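# Put one bread packet from the tray on each plate

## Task

Pick bread packets off the tray and lay exactly one flat on every plate, so the remaining two packets stay on the tray. The tray, basket and plates must stay roughly in place, with the basket still upright. At the end, neither arm may be in contact with anything on the table.

## Robot and tools

Robot: two arms, left_arm and right_arm, each with a two-finger gripper and a wrist camera. Calibrated bases in the scene frame: left_arm at (-0.029, +0.281, +0.041) m, quat_wxyz (+1.000, 0, 0, +0.009); right_arm at (-0.048, -0.315, +0.003) m, quat_wxyz (+1.000, 0, 0, +0.029).

Frames: the scene frame has its origin at table-top height, halfway between the nominal bases. +x points out over the table, +z points up, and left_arm is on the +y side. Arm names do not match left and right in the images. Results give each gripper's end_effector_position (metres) and end_effector_quat_wxyz in the scene frame. That position is the point between the finger pads, about 1 cm short of the tips. It can be off by a few centimetres, more at long reach. The fingers point along the gripper's +z axis and close along its y axis. Command offsets are expressed in each arm's own Hand target axes, not in scene axes.

Command row: 14 numbers, each in [-1, 1], always covering both arms. The order is dx, dy, dz, rx, ry, rz, opening for left_arm, then the same seven for right_arm. dx to rz are an offset from the arm's Hand target as it stood when the action or move began. 1.0 equals 0.6 m of travel or 180 degrees of turn. rx, ry and rz form a single rotation vector. Opening is absolute, not an offset: +1 is fully open (0.094 m) and -1 is shut. A 0 in the opening slot really commands a half-open gripper, so to keep a gripper unchanged, resend its current opening. All zeros in an arm's six pose slots re-commands its current Hand target.

execute_actions(actions, cameras): actions is a list of actions. Each action is a table of up to 15 rows, and each row lasts one 1/30 s control step. A short table keeps its last row until the 15 steps are used. Every row in an action is measured from that action's start pose, so sending the same offset again moves the arm further. An empty list simply returns state and images. cameras selects images: omitted, null or ["all"] gives all of them, and [] gives none. Only this tool's results list end_effector_position at some control steps.

move(target, speed, blend, opening_speed, blocking, cameras): target is one 14-number row or a list of up to 15 rows. Every row is an offset from the same starting Hand targets, not from the row before it. The gripper follows a straight path, turning the shorter way. speed is the top path speed in m/s, from 0.002 to 2.9 (default 0.25), with turning capped at twice that value in rad/s. It can be one number or one per target. blend, in metres, rounds corners in a list. opening_speed is on the -1 to +1 scale per second, at least 0.2; use a value near 0.2 when closing on a squashable packet. With blocking=false the call returns after about 0.5 s while the move keeps running. The whole move is capped at 10 s. Paths do not avoid obstacles or the other arm. Faster moves stray more and hit harder, and a target set deep past a contact presses harder. The result adds a move: line telling how it ended (done, off_target, moving, held, fault) plus limits (paced means a pose was clipped, held means steps were withheld). done means the arm is at rest within 10 mm and 2 degrees of its target; it says nothing about contact.

wait(seconds 0 to 10) lets time pass with commands held. stop() brakes a running move. zoom_image(camera, region=[x0, y0, x1, y1]) enlarges part of the latest image, at most 504 by 504 pixels. read_manual gives only licence texts. finished_scene(scene) ends the current scene (1 to 3) and cannot be undone.

Cameras: cam_head_left, cam_head_right, cam_left_wrist and cam_right_wrist, all 672x504. OpenCV calibration is supplied but can be off by a few degrees or millimetres.

Control behaviour: each step, the commanded orientation is limited to 40 degrees from the measured one. Hand target in a result is the last command after this limit. A gripper often comes to rest a centimetre or so short because of friction or weight. Waiting does not close that gap; send the remaining distance as a new offset. An arm blocked by an object keeps pushing until you command it back past its gripper. grip_measured shows finger opening on the command scale. It does not reveal the moment of contact, and lower commands squeeze harder. To release, command well above grip_measured. Joint torques include gravity. Joints 1 to 3 wrap at ±28 N m.

Avoid: dropping packets or letting go while they move; slams, hard hits and strong pushes; contact or squeezing between the two arms, including closing on the other arm's fingers; knocking anything off the table; tipping the basket. The clearance check may stop commands that bring the arms close together, but not gripper-to-gripper contact. Keep paths away from an arm's own base, since passing near it can flip the shoulder posture. Holding loads, stretching out or pushing against unreachable poses heats motors. At 75 °C a MOTOR HOT line appears, at 90 °C the arm folds and idles, and at 100 °C it collapses. A wrist camera cable touching something counts as the arm touching it. Loose items may sometimes be nudged by outside forces.

Each tool is called as name(argument=value, ...), one argument or row to a line, values as JSON.

## Session

execute_actions(
  actions=[],
)

Scene clock: 0.00 s.
left_arm: end_effector_position=(+0.1825, +0.0569, +0.2732) grip_measured=+1.000 end_effector_quat_wxyz=(+0.565, +0.146, +0.725, -0.364) | right_arm: end_effector_position=(+0.2084, -0.1957, +0.1658) grip_measured=+1.000 end_effector_quat_wxyz=(+0.580, -0.057, +0.764, +0.277)
Joint positions: left_arm=[-0.898 0.652 0.319 0.237 -0.109 -0.384 0.094] | right_arm=[0.233 0.529 0.106 0.244 -0.225 0.33 0.094]
Joint velocities: within noise
Joint torques (N m): no reading
Heat: left arm: 31 °C; right arm: 30 °C.
Hand target: left_arm +0.1825, +0.0569, +0.2839; +0.574, +0.144, +0.716, -0.370 | right_arm +0.2078, -0.1959, +0.1661; +0.579, -0.058, +0.765, +0.276
Tool commands: left_gripper/opening=+1.0 right_gripper/opening=+1.0
camera_calibration:
cam_left_wrist: T_world_to_cam=[[-0.601912, -0.708112, 0.36916, 0.051263], [-0.600326, 0.0963941, -0.793925, 0.361037], [0.526603, -0.69949, -0.483119, 0.166568], [0, 0, 0, 1]] pos_world=[0.15988, 0.118011, 0.348184]
cam_right_wrist: T_world_to_cam=[[0.422858, -0.834738, -0.352708, -0.191305], [-0.651562, -0.00955605, -0.758535, 0.296642], [0.629808, 0.550564, -0.547925, 0.155997], [0, 0, 0, 1]] pos_world=[0.175928, -0.242741, 0.243013]

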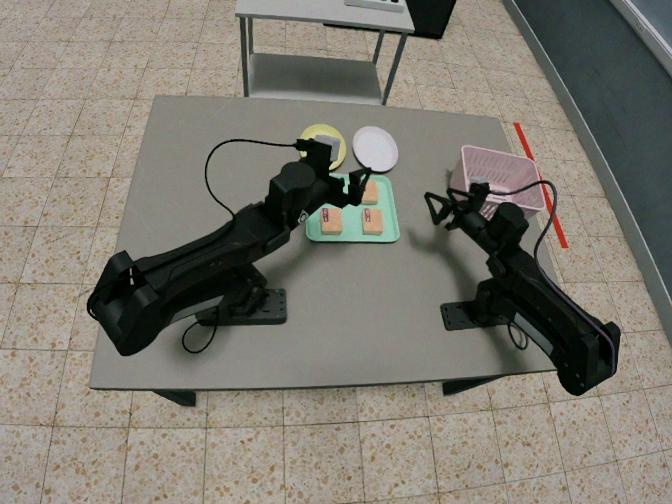

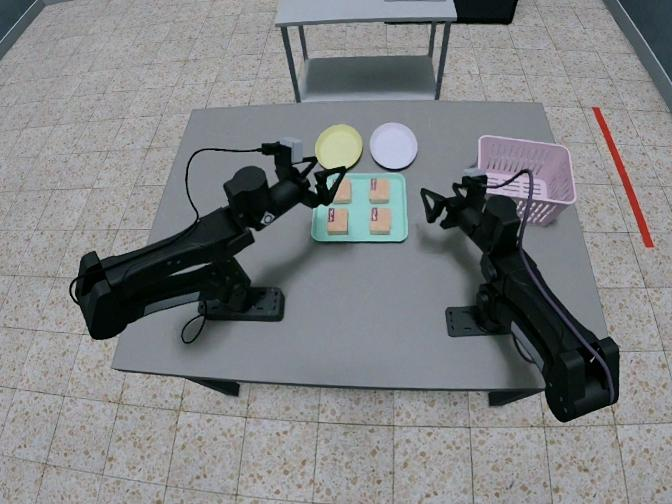

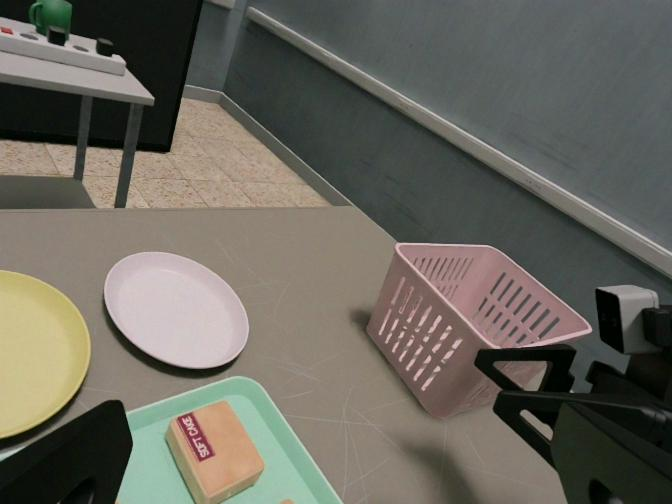

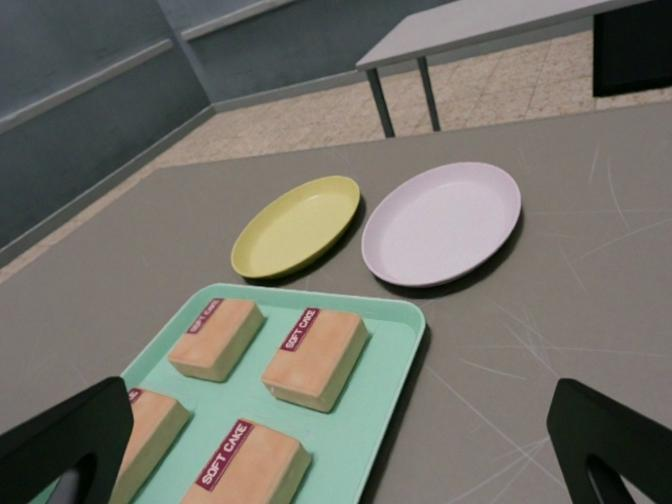

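move(
  target=[0.1167,0.3497,0.0605,-0.2657,0.2745,-0.041,0.85,0.092,0.0737,0.2928,0.1876,0.2659,-0.0021,0.85],
  speed=0.45,
)

Scene clock: 31.80 s.
left_arm: end_effector_position=(+0.3093, +0.1609, +0.1301) grip_measured=+0.852 end_effector_quat_wxyz=(+0.203, +0.005, +0.979, -0.002) | right_arm: end_effector_position=(+0.3206, -0.0605, +0.1080) grip_measured=+0.851 end_effector_quat_wxyz=(+0.224, -0.001, +0.975, +0.014)
Joint positions: left_arm=[-0.44 1.584 1.084 -0.692 -0.158 -0.382 0.087] | right_arm=[0.649 1.914 1.528 -0.814 0.265 0.654 0.087]
Joint velocities: within noise
Joint torques (N m): left_arm=[0.14 -5.61 9.46 0.66 -0.22 -0.02] | right_arm=[0.39 -9.17 8.94 0.67 0.27 0.1]
Heat: left arm: 34 °C; right arm: 31 °C.
Hand target: left_arm +0.3198, +0.1599, +0.1397; +0.216, +0.000, +0.976, +0.000 | right_arm +0.3223, -0.0602, +0.1002; +0.217, +0.001, +0.976, +0.000
Off the commanded pose: left_arm 0.014 m, 2 deg | right_arm 0.008 m, 2 deg.
move: off_target (left_arm)
camera_calibration:
cam_left_wrist: T_world_to_cam=[[0.00838153, -0.999796, -0.0183508, 0.16262], [-0.999631, -0.00885153, 0.0256826, 0.347455], [-0.0258398, 0.0181287, -0.999502, 0.226042], [0, 0, 0, 1]] pos_world=[0.351805, 0.161565, 0.21999]
cam_right_wrist: T_world_to_cam=[[0.0206343, -0.999094, -0.0372207, -0.0613559], [-0.999766, -0.0203753, -0.00732534, 0.357041], [0.00656032, 0.0373631, -0.99928, 0.196643], [0, 0, 0, 1]] pos_world=[0.356934, -0.0613727, 0.196834]

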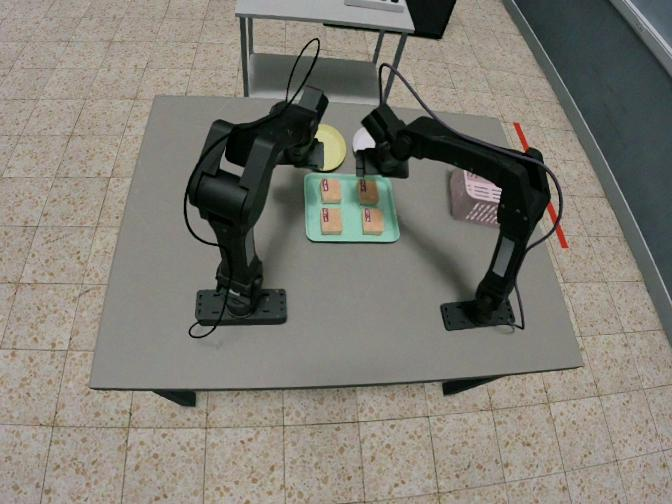

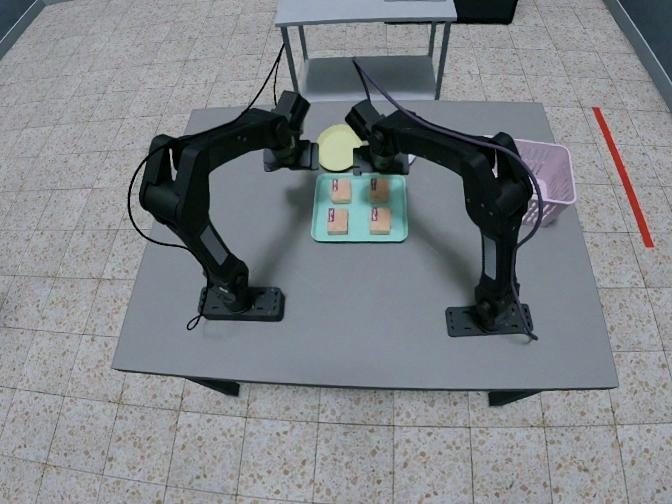

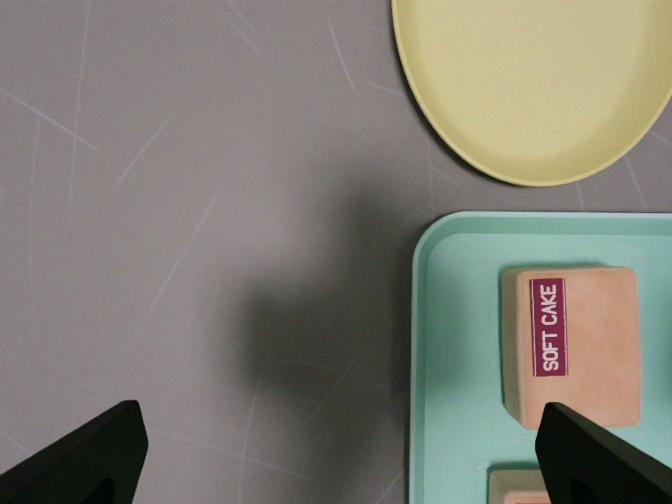

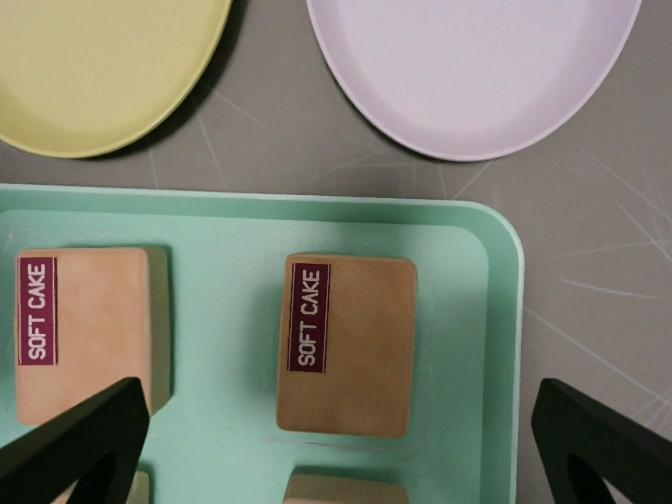

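move(
  target=[
    [0,0,0,0,0,0,0.85,0.0678,0.0008,0.1412,0,0,0,0.85],
    [0,0,0,0,0,0,0.85,0.0678,0.0008,0.1412,0,0,0,0.25],
  ],
  speed=0.2,
  opening_speed=0.6,
  cameras=["cam_right_wrist","cam_left_wrist"],
)

Scene clock: 51.57 s.
left_arm: end_effector_position=(+0.3092, +0.1610, +0.1301) grip_measured=+0.852 end_effector_quat_wxyz=(+0.202, +0.005, +0.979, -0.002) | right_arm: end_effector_position=(+0.3230, -0.0586, +0.0180) grip_measured=+0.256 end_effector_quat_wxyz=(+0.220, +0.001, +0.975, +0.011)
Joint positions: left_arm=[-0.44 1.584 1.084 -0.693 -0.158 -0.382 0.087] | right_arm=[0.649 2.037 1.331 -0.506 0.266 0.659 0.059]
Joint velocities: left_arm=[within noise] | right_arm=[0.002 0.012 0.002 0.007 -0.022 0.022 0.009]
Joint torques (N m): left_arm=[0.14 -5.61 9.44 0.66 -0.22 -0.03] | right_arm=[0.61 -10.62 5.9 0.94 0.27 0.09]
Heat: left arm: 37 °C; right arm: 30 °C.
Hand target: left_arm +0.3198, +0.1599, +0.1397; +0.216, +0.000, +0.976, +0.000 | right_arm +0.3213, -0.0597, +0.0062; +0.217, +0.001, +0.976, +0.000
Off the commanded pose: left_arm 0.014 m, 2 deg | right_arm 0.012 m, 1 deg.
move: off_target (left_arm, right_arm); target 2's new opening was sent with right_arm's hand 0.012 m and 1 deg from that target
camera_calibration:
cam_left_wrist: T_world_to_cam=[[0.00855753, -0.999784, -0.0189598, 0.162787], [-0.999614, -0.00905438, 0.0262764, 0.347257], [-0.0264424, 0.0187276, -0.999475, 0.226047], [0, 0, 0, 1]] pos_world=[0.351707, 0.161662, 0.21989]
cam_right_wrist: T_world_to_cam=[[0.0156843, -0.999373, -0.0317483, -0.0612907], [-0.999876, -0.0157169, 0.000776248, 0.359094], [-0.00127474, 0.0317322, -0.999496, 0.108814], [0, 0, 0, 1]] pos_world=[0.360149, -0.0590613, 0.106534]
Images, in order (width x height): cam_left_wrist 672x504, cam_right_wrist 672x504.

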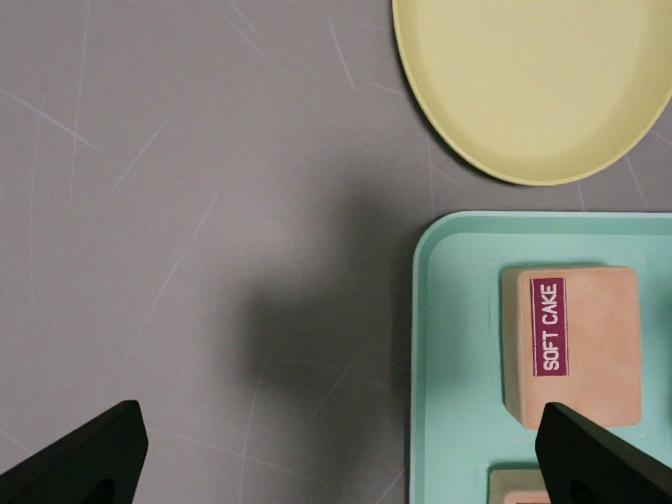

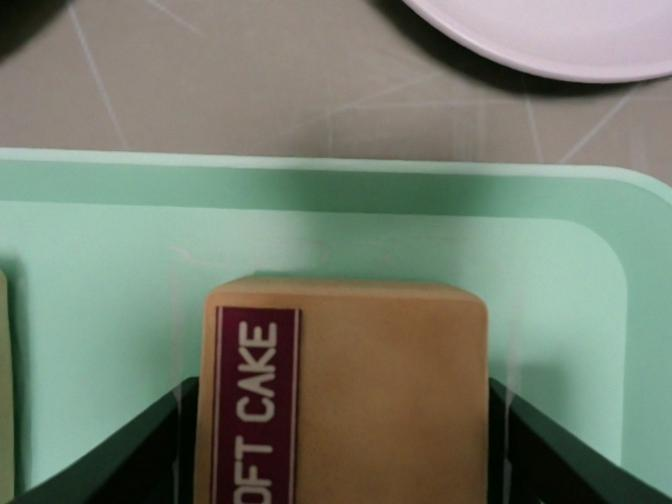

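move(
  target=[
    [0,0,0,0,0,0,0.85,-0.0592,0,-0.1268,0,0,0,0.25],
    [0.0425,-0.1817,0.0446,0,0,0,0.85,-0.3222,-0.0767,0.0033,0,0,0,0.25],
  ],
  speed=0.3,
  blend=[0.02,0],
  cameras=["cam_right_wrist","cam_left_wrist"],
)

Scene clock: 69.80 s.
left_arm: end_effector_position=(+0.2963, +0.0557, +0.0978) grip_measured=+0.852 end_effector_quat_wxyz=(+0.200, +0.008, +0.980, +0.002) | right_arm: end_effector_position=(+0.4975, -0.1093, +0.1039) grip_measured=+0.258 end_effector_quat_wxyz=(+0.233, +0.007, +0.972, +0.005)
Joint positions: left_arm=[-0.744 1.812 1.217 -0.667 -0.264 -0.669 0.087] | right_arm=[0.355 2.492 2.429 -1.07 0.177 0.387 0.059]
Joint velocities: within noise
Joint torques (N m): left_arm=[0.16 -7.02 9.02 0.64 -0.3 -0.07] | right_arm=[0.4 -13.61 9.32 0.78 0.05 -0.01]
Heat: left arm: 38 °C; right arm: 32 °C.
Hand target: left_arm +0.3080, +0.0507, +0.1048; +0.216, +0.000, +0.976, +0.000 | right_arm +0.4972, -0.1060, +0.0864; +0.217, +0.001, +0.976, +0.000
Off the commanded pose: left_arm 0.014 m, 2 deg | right_arm 0.018 m, 2 deg.
move: off_target (left_arm, right_arm)
camera_calibration:
cam_left_wrist: T_world_to_cam=[[0.0038603, -0.999607, -0.0277756, 0.0593061], [-0.999537, -0.00469491, 0.0300461, 0.333591], [-0.0301646, 0.0276467, -0.999163, 0.19603], [0, 0, 0, 1]] pos_world=[0.339121, 0.0554293, 0.18749]
cam_right_wrist: T_world_to_cam=[[0.00188823, -0.999734, -0.0229896, -0.106073], [-0.999652, -0.00128228, -0.0263436, 0.536858], [0.0263071, 0.0230313, -0.999389, 0.181846], [0, 0, 0, 1]] pos_world=[0.532088, -0.109545, 0.193439]
Images, in order (width x height): cam_left_wrist 672x504, cam_right_wrist 672x504.

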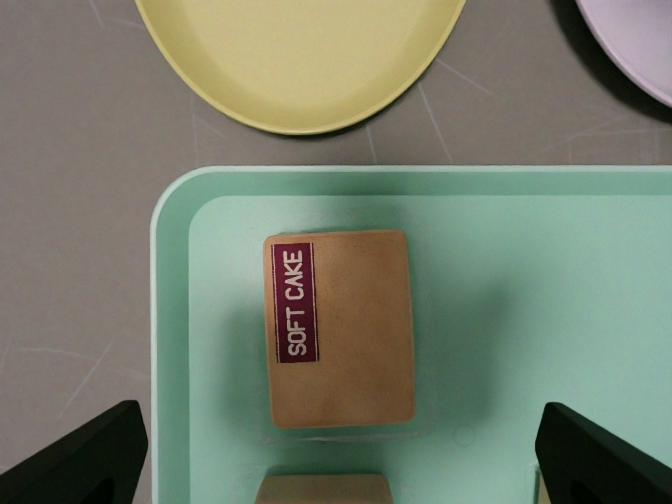

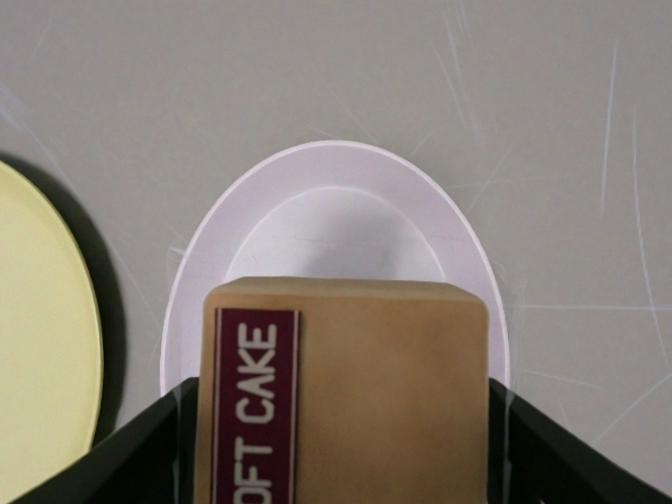

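move(
  target=[0.0525,0.0017,0.1281,0,0,0,0.85,0.0743,0.005,0.1474,0,0,0,0.25],
  speed=0.12,
  cameras=["cam_right_wrist","cam_left_wrist"],
)

Scene clock: 90.33 s.
left_arm: end_effector_position=(+0.3099, +0.0471, +0.0274) grip_measured=+0.852 end_effector_quat_wxyz=(+0.213, +0.002, +0.977, -0.008) | right_arm: end_effector_position=(+0.5002, -0.1039, +0.0214) grip_measured=+0.258 end_effector_quat_wxyz=(+0.240, +0.005, +0.971, +0.009)
Joint positions: left_arm=[-0.738 1.972 1.109 -0.364 -0.265 -0.669 0.087] | right_arm=[0.362 2.492 2.094 -0.719 0.177 0.388 0.059]
Joint velocities: within noise
Joint torques (N m): left_arm=[0.46 -7.92 4.53 0.8 -0.27 0.03] | right_arm=[0.51 -13.16 5.85 1.09 0.08 0.05]
Heat: left arm: 37 °C; right arm: 32 °C.
Hand target: left_arm +0.3118, +0.0517, +0.0218; +0.216, +0.000, +0.976, +0.000 | right_arm +0.4943, -0.1028, -0.0125; +0.217, +0.001, +0.976, +0.000
Off the commanded pose: left_arm 0.008 m, 1 deg | right_arm 0.035 m, 3 deg.
move: off_target (right_arm)
camera_calibration:
cam_left_wrist: T_world_to_cam=[[0.0105662, -0.999931, -0.00516649, 0.0459191], [-0.999935, -0.0105886, 0.00432078, 0.350407], [-0.00437519, 0.0051205, -0.999977, 0.119464], [0, 0, 0, 1]] pos_world=[0.350421, 0.0490145, 0.118184]
cam_right_wrist: T_world_to_cam=[[0.00844867, -0.999528, -0.0295514, -0.105724], [-0.999131, -0.00723159, -0.0410523, 0.536913], [0.0408192, 0.0298726, -0.99872, 0.0926401], [0, 0, 0, 1]] pos_world=[0.533558, -0.104559, 0.111439]
Images, in order (width x height): cam_left_wrist 672x504, cam_right_wrist 672x504.

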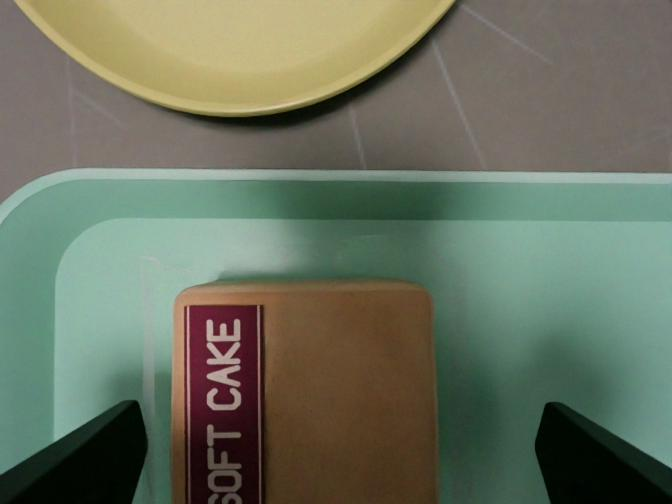

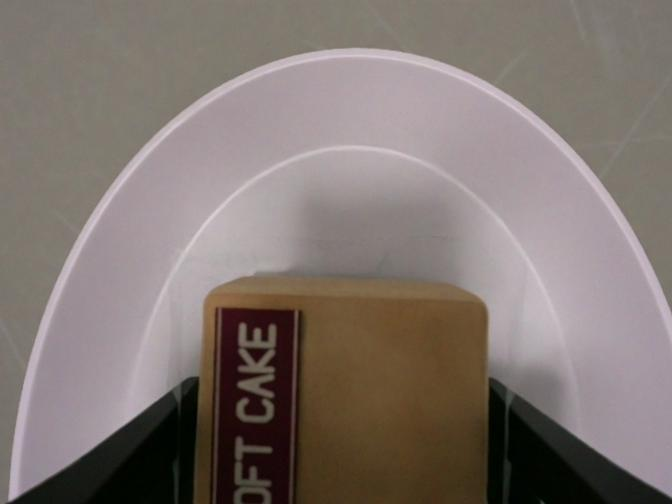

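move(
  target=[
    [0,0.0142,0,0,0,0,0.85,0.0042,0,0.0091,0,0,0,0.25],
    [0.007,0.0142,0.0151,0,0,0,0.85,0.0042,0,0.0091,0,0,0,0.82],
  ],
  speed=0.08,
  opening_speed=0.6,
  cameras=["cam_right_wrist","cam_left_wrist"],
)

Scene clock: 100.90 s.
left_arm: end_effector_position=(+0.3134, +0.0558, +0.0212) grip_measured=+0.852 end_effector_quat_wxyz=(+0.219, -0.003, +0.976, -0.010) | right_arm: end_effector_position=(+0.5022, -0.1023, +0.0153) grip_measured=+0.819 end_effector_quat_wxyz=(+0.244, +0.004, +0.970, +0.011)
Joint positions: left_arm=[-0.716 1.972 1.071 -0.31 -0.265 -0.656 0.087] | right_arm=[0.363 2.502 2.084 -0.691 0.177 0.388 0.085]
Joint velocities: within noise
Joint torques (N m): left_arm=[0.16 -7.36 4.15 0.82 -0.21 0.08] | right_arm=[0.4 -13.34 5.96 1 0.08 0.05]
Heat: left arm: 34 °C; right arm: 33 °C.
Hand target: left_arm +0.3118, +0.0604, +0.0117; +0.216, +0.000, +0.976, +0.000 | right_arm +0.4943, -0.1029, -0.0187; +0.217, +0.001, +0.976, +0.000
Off the commanded pose: left_arm 0.010 m, 1 deg | right_arm 0.035 m, 3 deg.
move: off_target (right_arm); target 2's new opening was sent with right_arm's hand 0.039 m and 4 deg from that target
camera_calibration:
cam_left_wrist: T_world_to_cam=[[0.0205604, -0.999789, 0.000300469, 0.0513336], [-0.999754, -0.0205622, -0.00835414, 0.35473], [0.00835855, -0.00012863, -0.999965, 0.109435], [0, 0, 0, 1]] pos_world=[0.352673, 0.0586309, 0.11238]
cam_right_wrist: T_world_to_cam=[[0.00979826, -0.999416, -0.0327431, -0.104887], [-0.998795, -0.00820662, -0.0483955, 0.538463], [0.0480985, 0.0331778, -0.998291, 0.0831555], [0, 0, 0, 1]] pos_world=[0.534842, -0.103166, 0.105638]
Images, in order (width x height): cam_left_wrist 672x504, cam_right_wrist 672x504.

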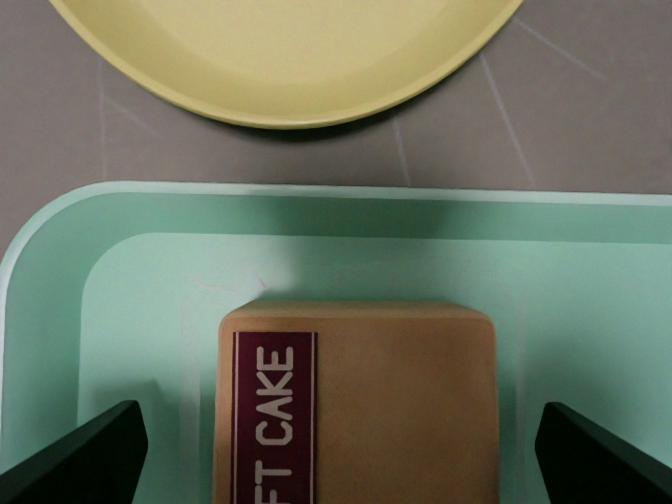

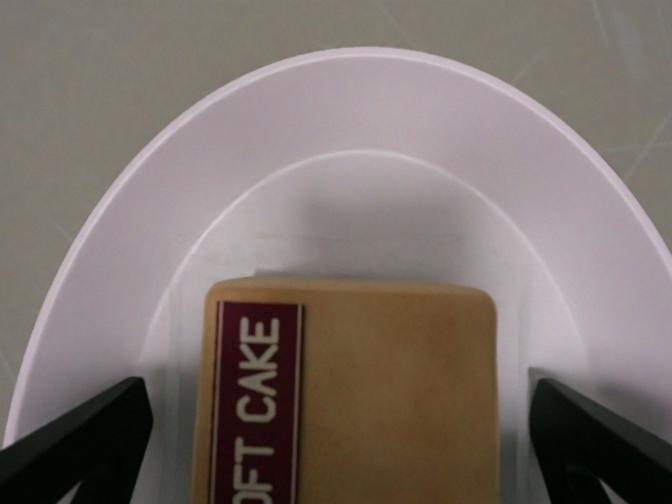

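move(
  target=[
    [0,0,0,0,0,0,0.25,0,0,0,0,0,0,0.82],
    [-0.0599,0,-0.1284,0,0,0,0.25,-0.0705,0,-0.151,0,0,0,0.82],
    [-0.3091,0.02,-0.0121,0,0,0,0.25,0.156,-0.1667,-0.2568,0,0,0,0.82],
  ],
  speed=[0.2,0.2,0.3],
  opening_speed=0.6,
  blend=[0,0.02,0],
)

Scene clock: 125.37 s.
left_arm: end_effector_position=(+0.4701, +0.0788, +0.0958) grip_measured=+0.252 end_effector_quat_wxyz=(+0.211, -0.005, +0.978, +0.003) | right_arm: end_effector_position=(+0.3450, -0.2031, +0.0773) grip_measured=+0.819 end_effector_quat_wxyz=(+0.209, +0.002, +0.978, -0.006)
Joint positions: left_arm=[-0.467 2.3 1.928 -0.814 -0.188 -0.423 0.059] | right_arm=[0.282 1.773 1.227 -0.629 0.148 0.314 0.085]
Joint velocities: within noise
Joint torques (N m): left_arm=[-0.42 -10.5 9.74 0.68 -0.08 0.08] | right_arm=[-0.08 -12.49 5.57 0.98 0.02 -0.03]
Heat: left arm: 33 °C; right arm: 35 °C.
Hand target: left_arm +0.4768, +0.0723, +0.0965; +0.216, +0.000, +0.976, +0.000 | right_arm +0.3441, -0.2028, +0.0813; +0.217, +0.001, +0.976, +0.000
Off the commanded pose: left_arm 0.009 m, 1 deg | right_arm 0.004 m, 1 deg.
move: done
camera_calibration:
cam_left_wrist: T_world_to_cam=[[0.0306509, -0.999227, -0.0246006, 0.0686921], [-0.999484, -0.0308769, 0.00885982, 0.511494], [-0.00961257, 0.0243164, -0.999658, 0.18919], [0, 0, 0, 1]] pos_world=[0.510943, 0.0798319, 0.186284]
cam_right_wrist: T_world_to_cam=[[0.00541731, -0.999985, -0.0010909, -0.203095], [-0.999708, -0.00544149, 0.0235368, 0.379006], [-0.0235424, 0.000963078, -0.999722, 0.174128], [0, 0, 0, 1]] pos_world=[0.384095, -0.201197, 0.164937]

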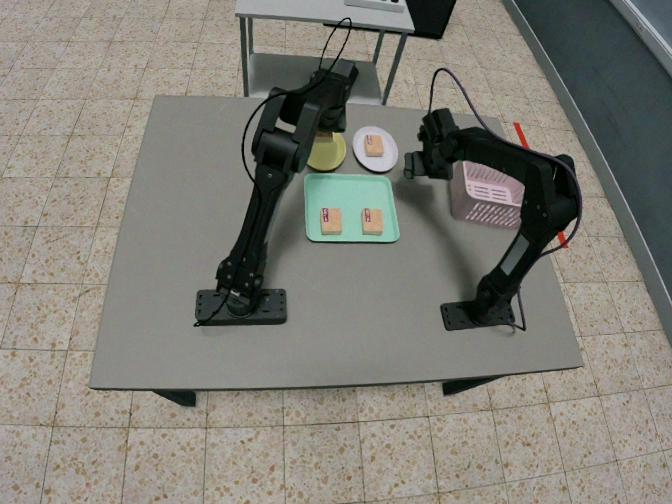

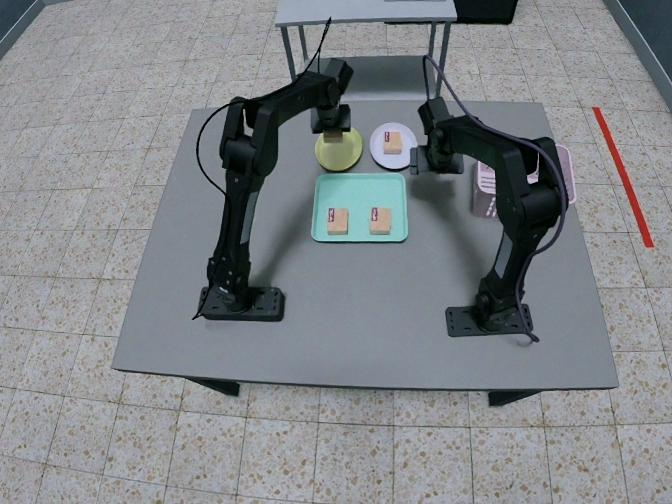

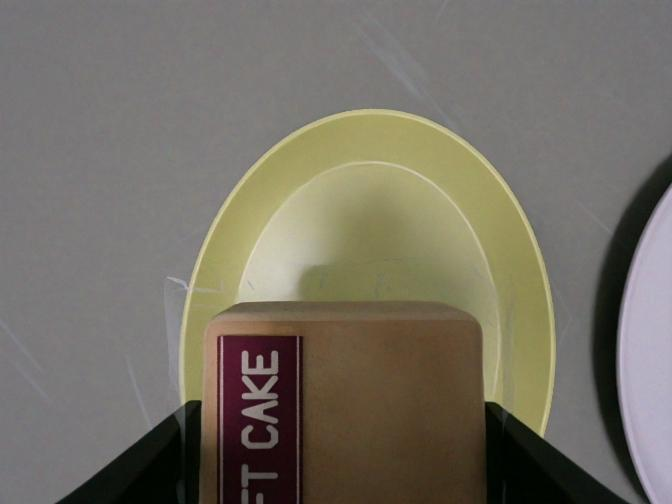

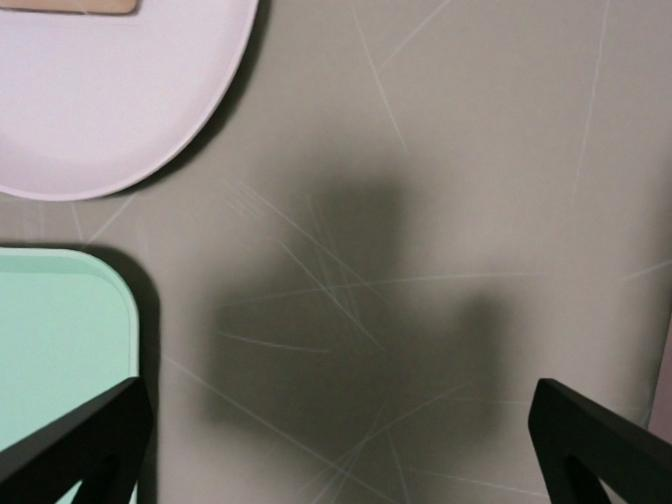

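move(
  target=[0.0324,-0.0167,0.1403,0,0,0,0.25,0,0,0,0,0,0,0.82],
  speed=0.12,
  cameras=["cam_left_wrist"],
)

Scene clock: 141.20 s.
left_arm: end_effector_position=(+0.4923, +0.0671, +0.0233) grip_measured=+0.251 end_effector_quat_wxyz=(+0.218, -0.005, +0.976, +0.000) | right_arm: end_effector_position=(+0.3452, -0.2030, +0.0773) grip_measured=+0.819 end_effector_quat_wxyz=(+0.209, +0.003, +0.978, -0.005)
Joint positions: left_arm=[-0.468 2.47 1.928 -0.63 -0.187 -0.423 0.059] | right_arm=[0.282 1.773 1.227 -0.628 0.148 0.314 0.085]
Joint velocities: left_arm=[-0.007 0.007 -0.012 -0.037 0.051 -0.139 -0.004] | right_arm=[within noise]
Joint torques (N m): left_arm=[-0.5 -10.69 7.68 0.85 -0.1 0.05] | right_arm=[-0.06 -12.51 5.6 1 0.01 -0.02]
Heat: left arm: 33 °C; right arm: 34 °C.
Hand target: left_arm +0.4949, +0.0623, +0.0122; +0.216, +0.000, +0.976, +0.000 | right_arm +0.3441, -0.2028, +0.0814; +0.217, +0.001, +0.976, +0.000
Off the commanded pose: left_arm 0.012 m, 1 deg | right_arm 0.004 m, 1 deg.
move: off_target (left_arm)
camera_calibration:
cam_left_wrist: T_world_to_cam=[[0.028924, -0.999434, -0.0171966, 0.0552035], [-0.999572, -0.0288452, -0.00481646, 0.534193], [0.00431769, 0.0173286, -0.999841, 0.110875], [0, 0, 0, 1]] pos_world=[0.531889, 0.0686599, 0.11438]
Images, in order (width x height): cam_left_wrist 672x504.

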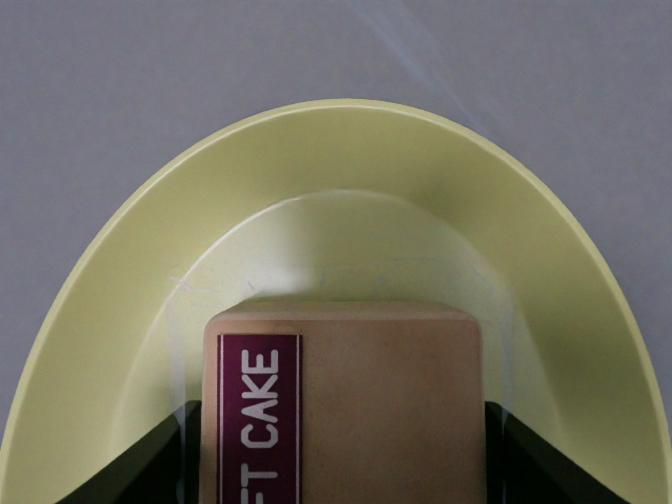

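move(
  target=[
    [0.0042,0,0.0091,0,0,0,0.25,0,0,0,0,0,0,0.82],
    [0.0042,0,0.0091,0,0,0,0.82,0,0,0,0,0,0,0.82],
    [-0.0635,0,-0.1359,0,0,0,0.82,0,0,0,0,0,0,0.82],
  ],
  speed=[0.08,0.1,0.15],
  opening_speed=0.6,
  cameras=["cam_left_wrist","cam_head_right"],
)

zoom_image(
  camera="cam_head_right",
  region=[290, 110, 440, 260],
)

Scene clock: 157.17 s.
left_arm: end_effector_position=(+0.4848, +0.0701, +0.0600) grip_measured=+0.818 end_effector_quat_wxyz=(+0.179, +0.000, +0.984, +0.018) | right_arm: end_effector_position=(+0.3453, -0.2030, +0.0774) grip_measured=+0.819 end_effector_quat_wxyz=(+0.209, +0.003, +0.978, -0.005)
Joint positions: left_arm=[-0.469 2.483 2.132 -0.908 -0.187 -0.421 0.085] | right_arm=[0.282 1.773 1.227 -0.628 0.148 0.314 0.085]
Joint velocities: within noise
Joint torques (N m): left_arm=[-0.39 -18.18 8.87 0.53 -0.1 0.04] | right_arm=[-0.06 -12.51 5.59 0.99 0.01 -0.02]
Heat: left arm: 33 °C; right arm: 33 °C.
Hand target: left_arm +0.4950, +0.0624, +0.1020; +0.216, +0.000, +0.976, +0.000 | right_arm +0.3442, -0.2028, +0.0814; +0.217, +0.001, +0.976, +0.000
Off the commanded pose: left_arm 0.044 m, 5 deg | right_arm 0.004 m, 1 deg.
move: off_target (left_arm); target 2's new opening was sent with left_arm's hand 0.017 m and 1 deg from that target
camera_calibration:
cam_left_wrist: T_world_to_cam=[[0.02395, -0.998062, -0.0574361, 0.0638333], [-0.996948, -0.0281143, 0.0728274, 0.521035], [-0.074301, 0.0555166, -0.995689, 0.182759], [0, 0, 0, 1]] pos_world=[0.531495, 0.0682119, 0.147692]
Images, in order (width x height): cam_head_right 672x504, cam_left_wrist 672x504.

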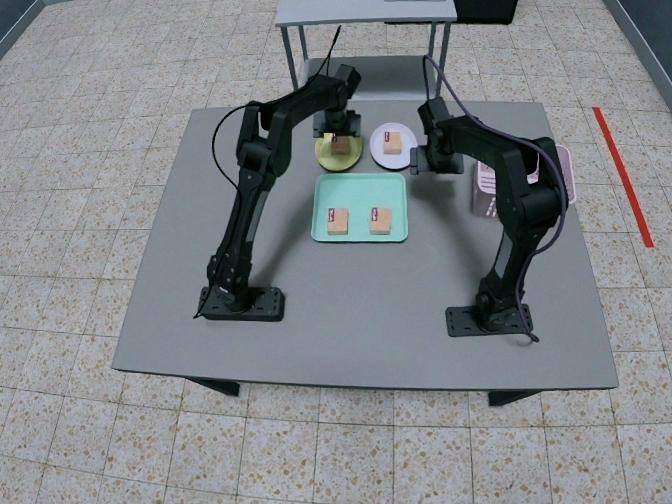

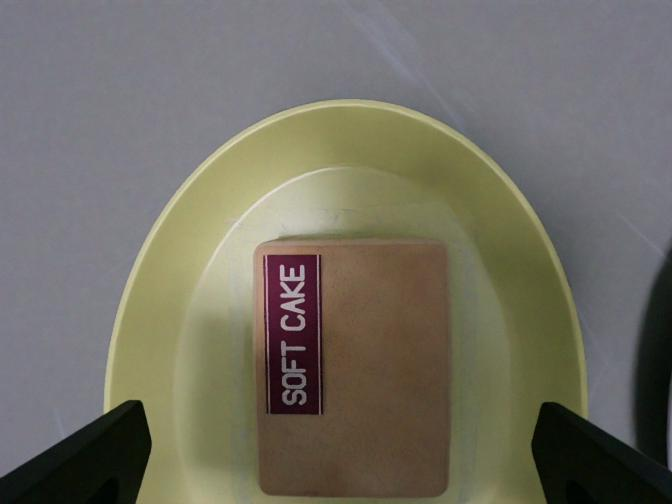

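Scaled by 3.360 from the camera's 672x504 image, which has a finer 960x720 frame.

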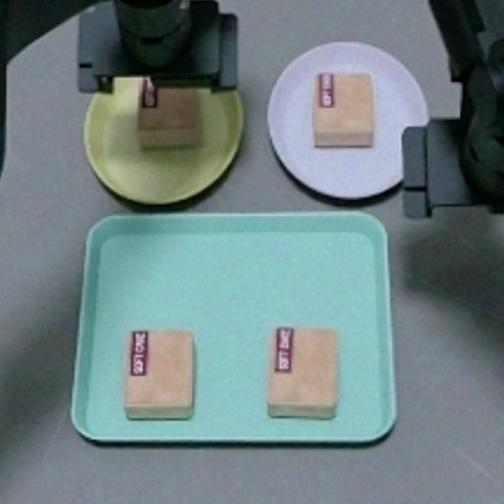

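finished_scene(
  scene=2,
)

The scene is finished: the task was done.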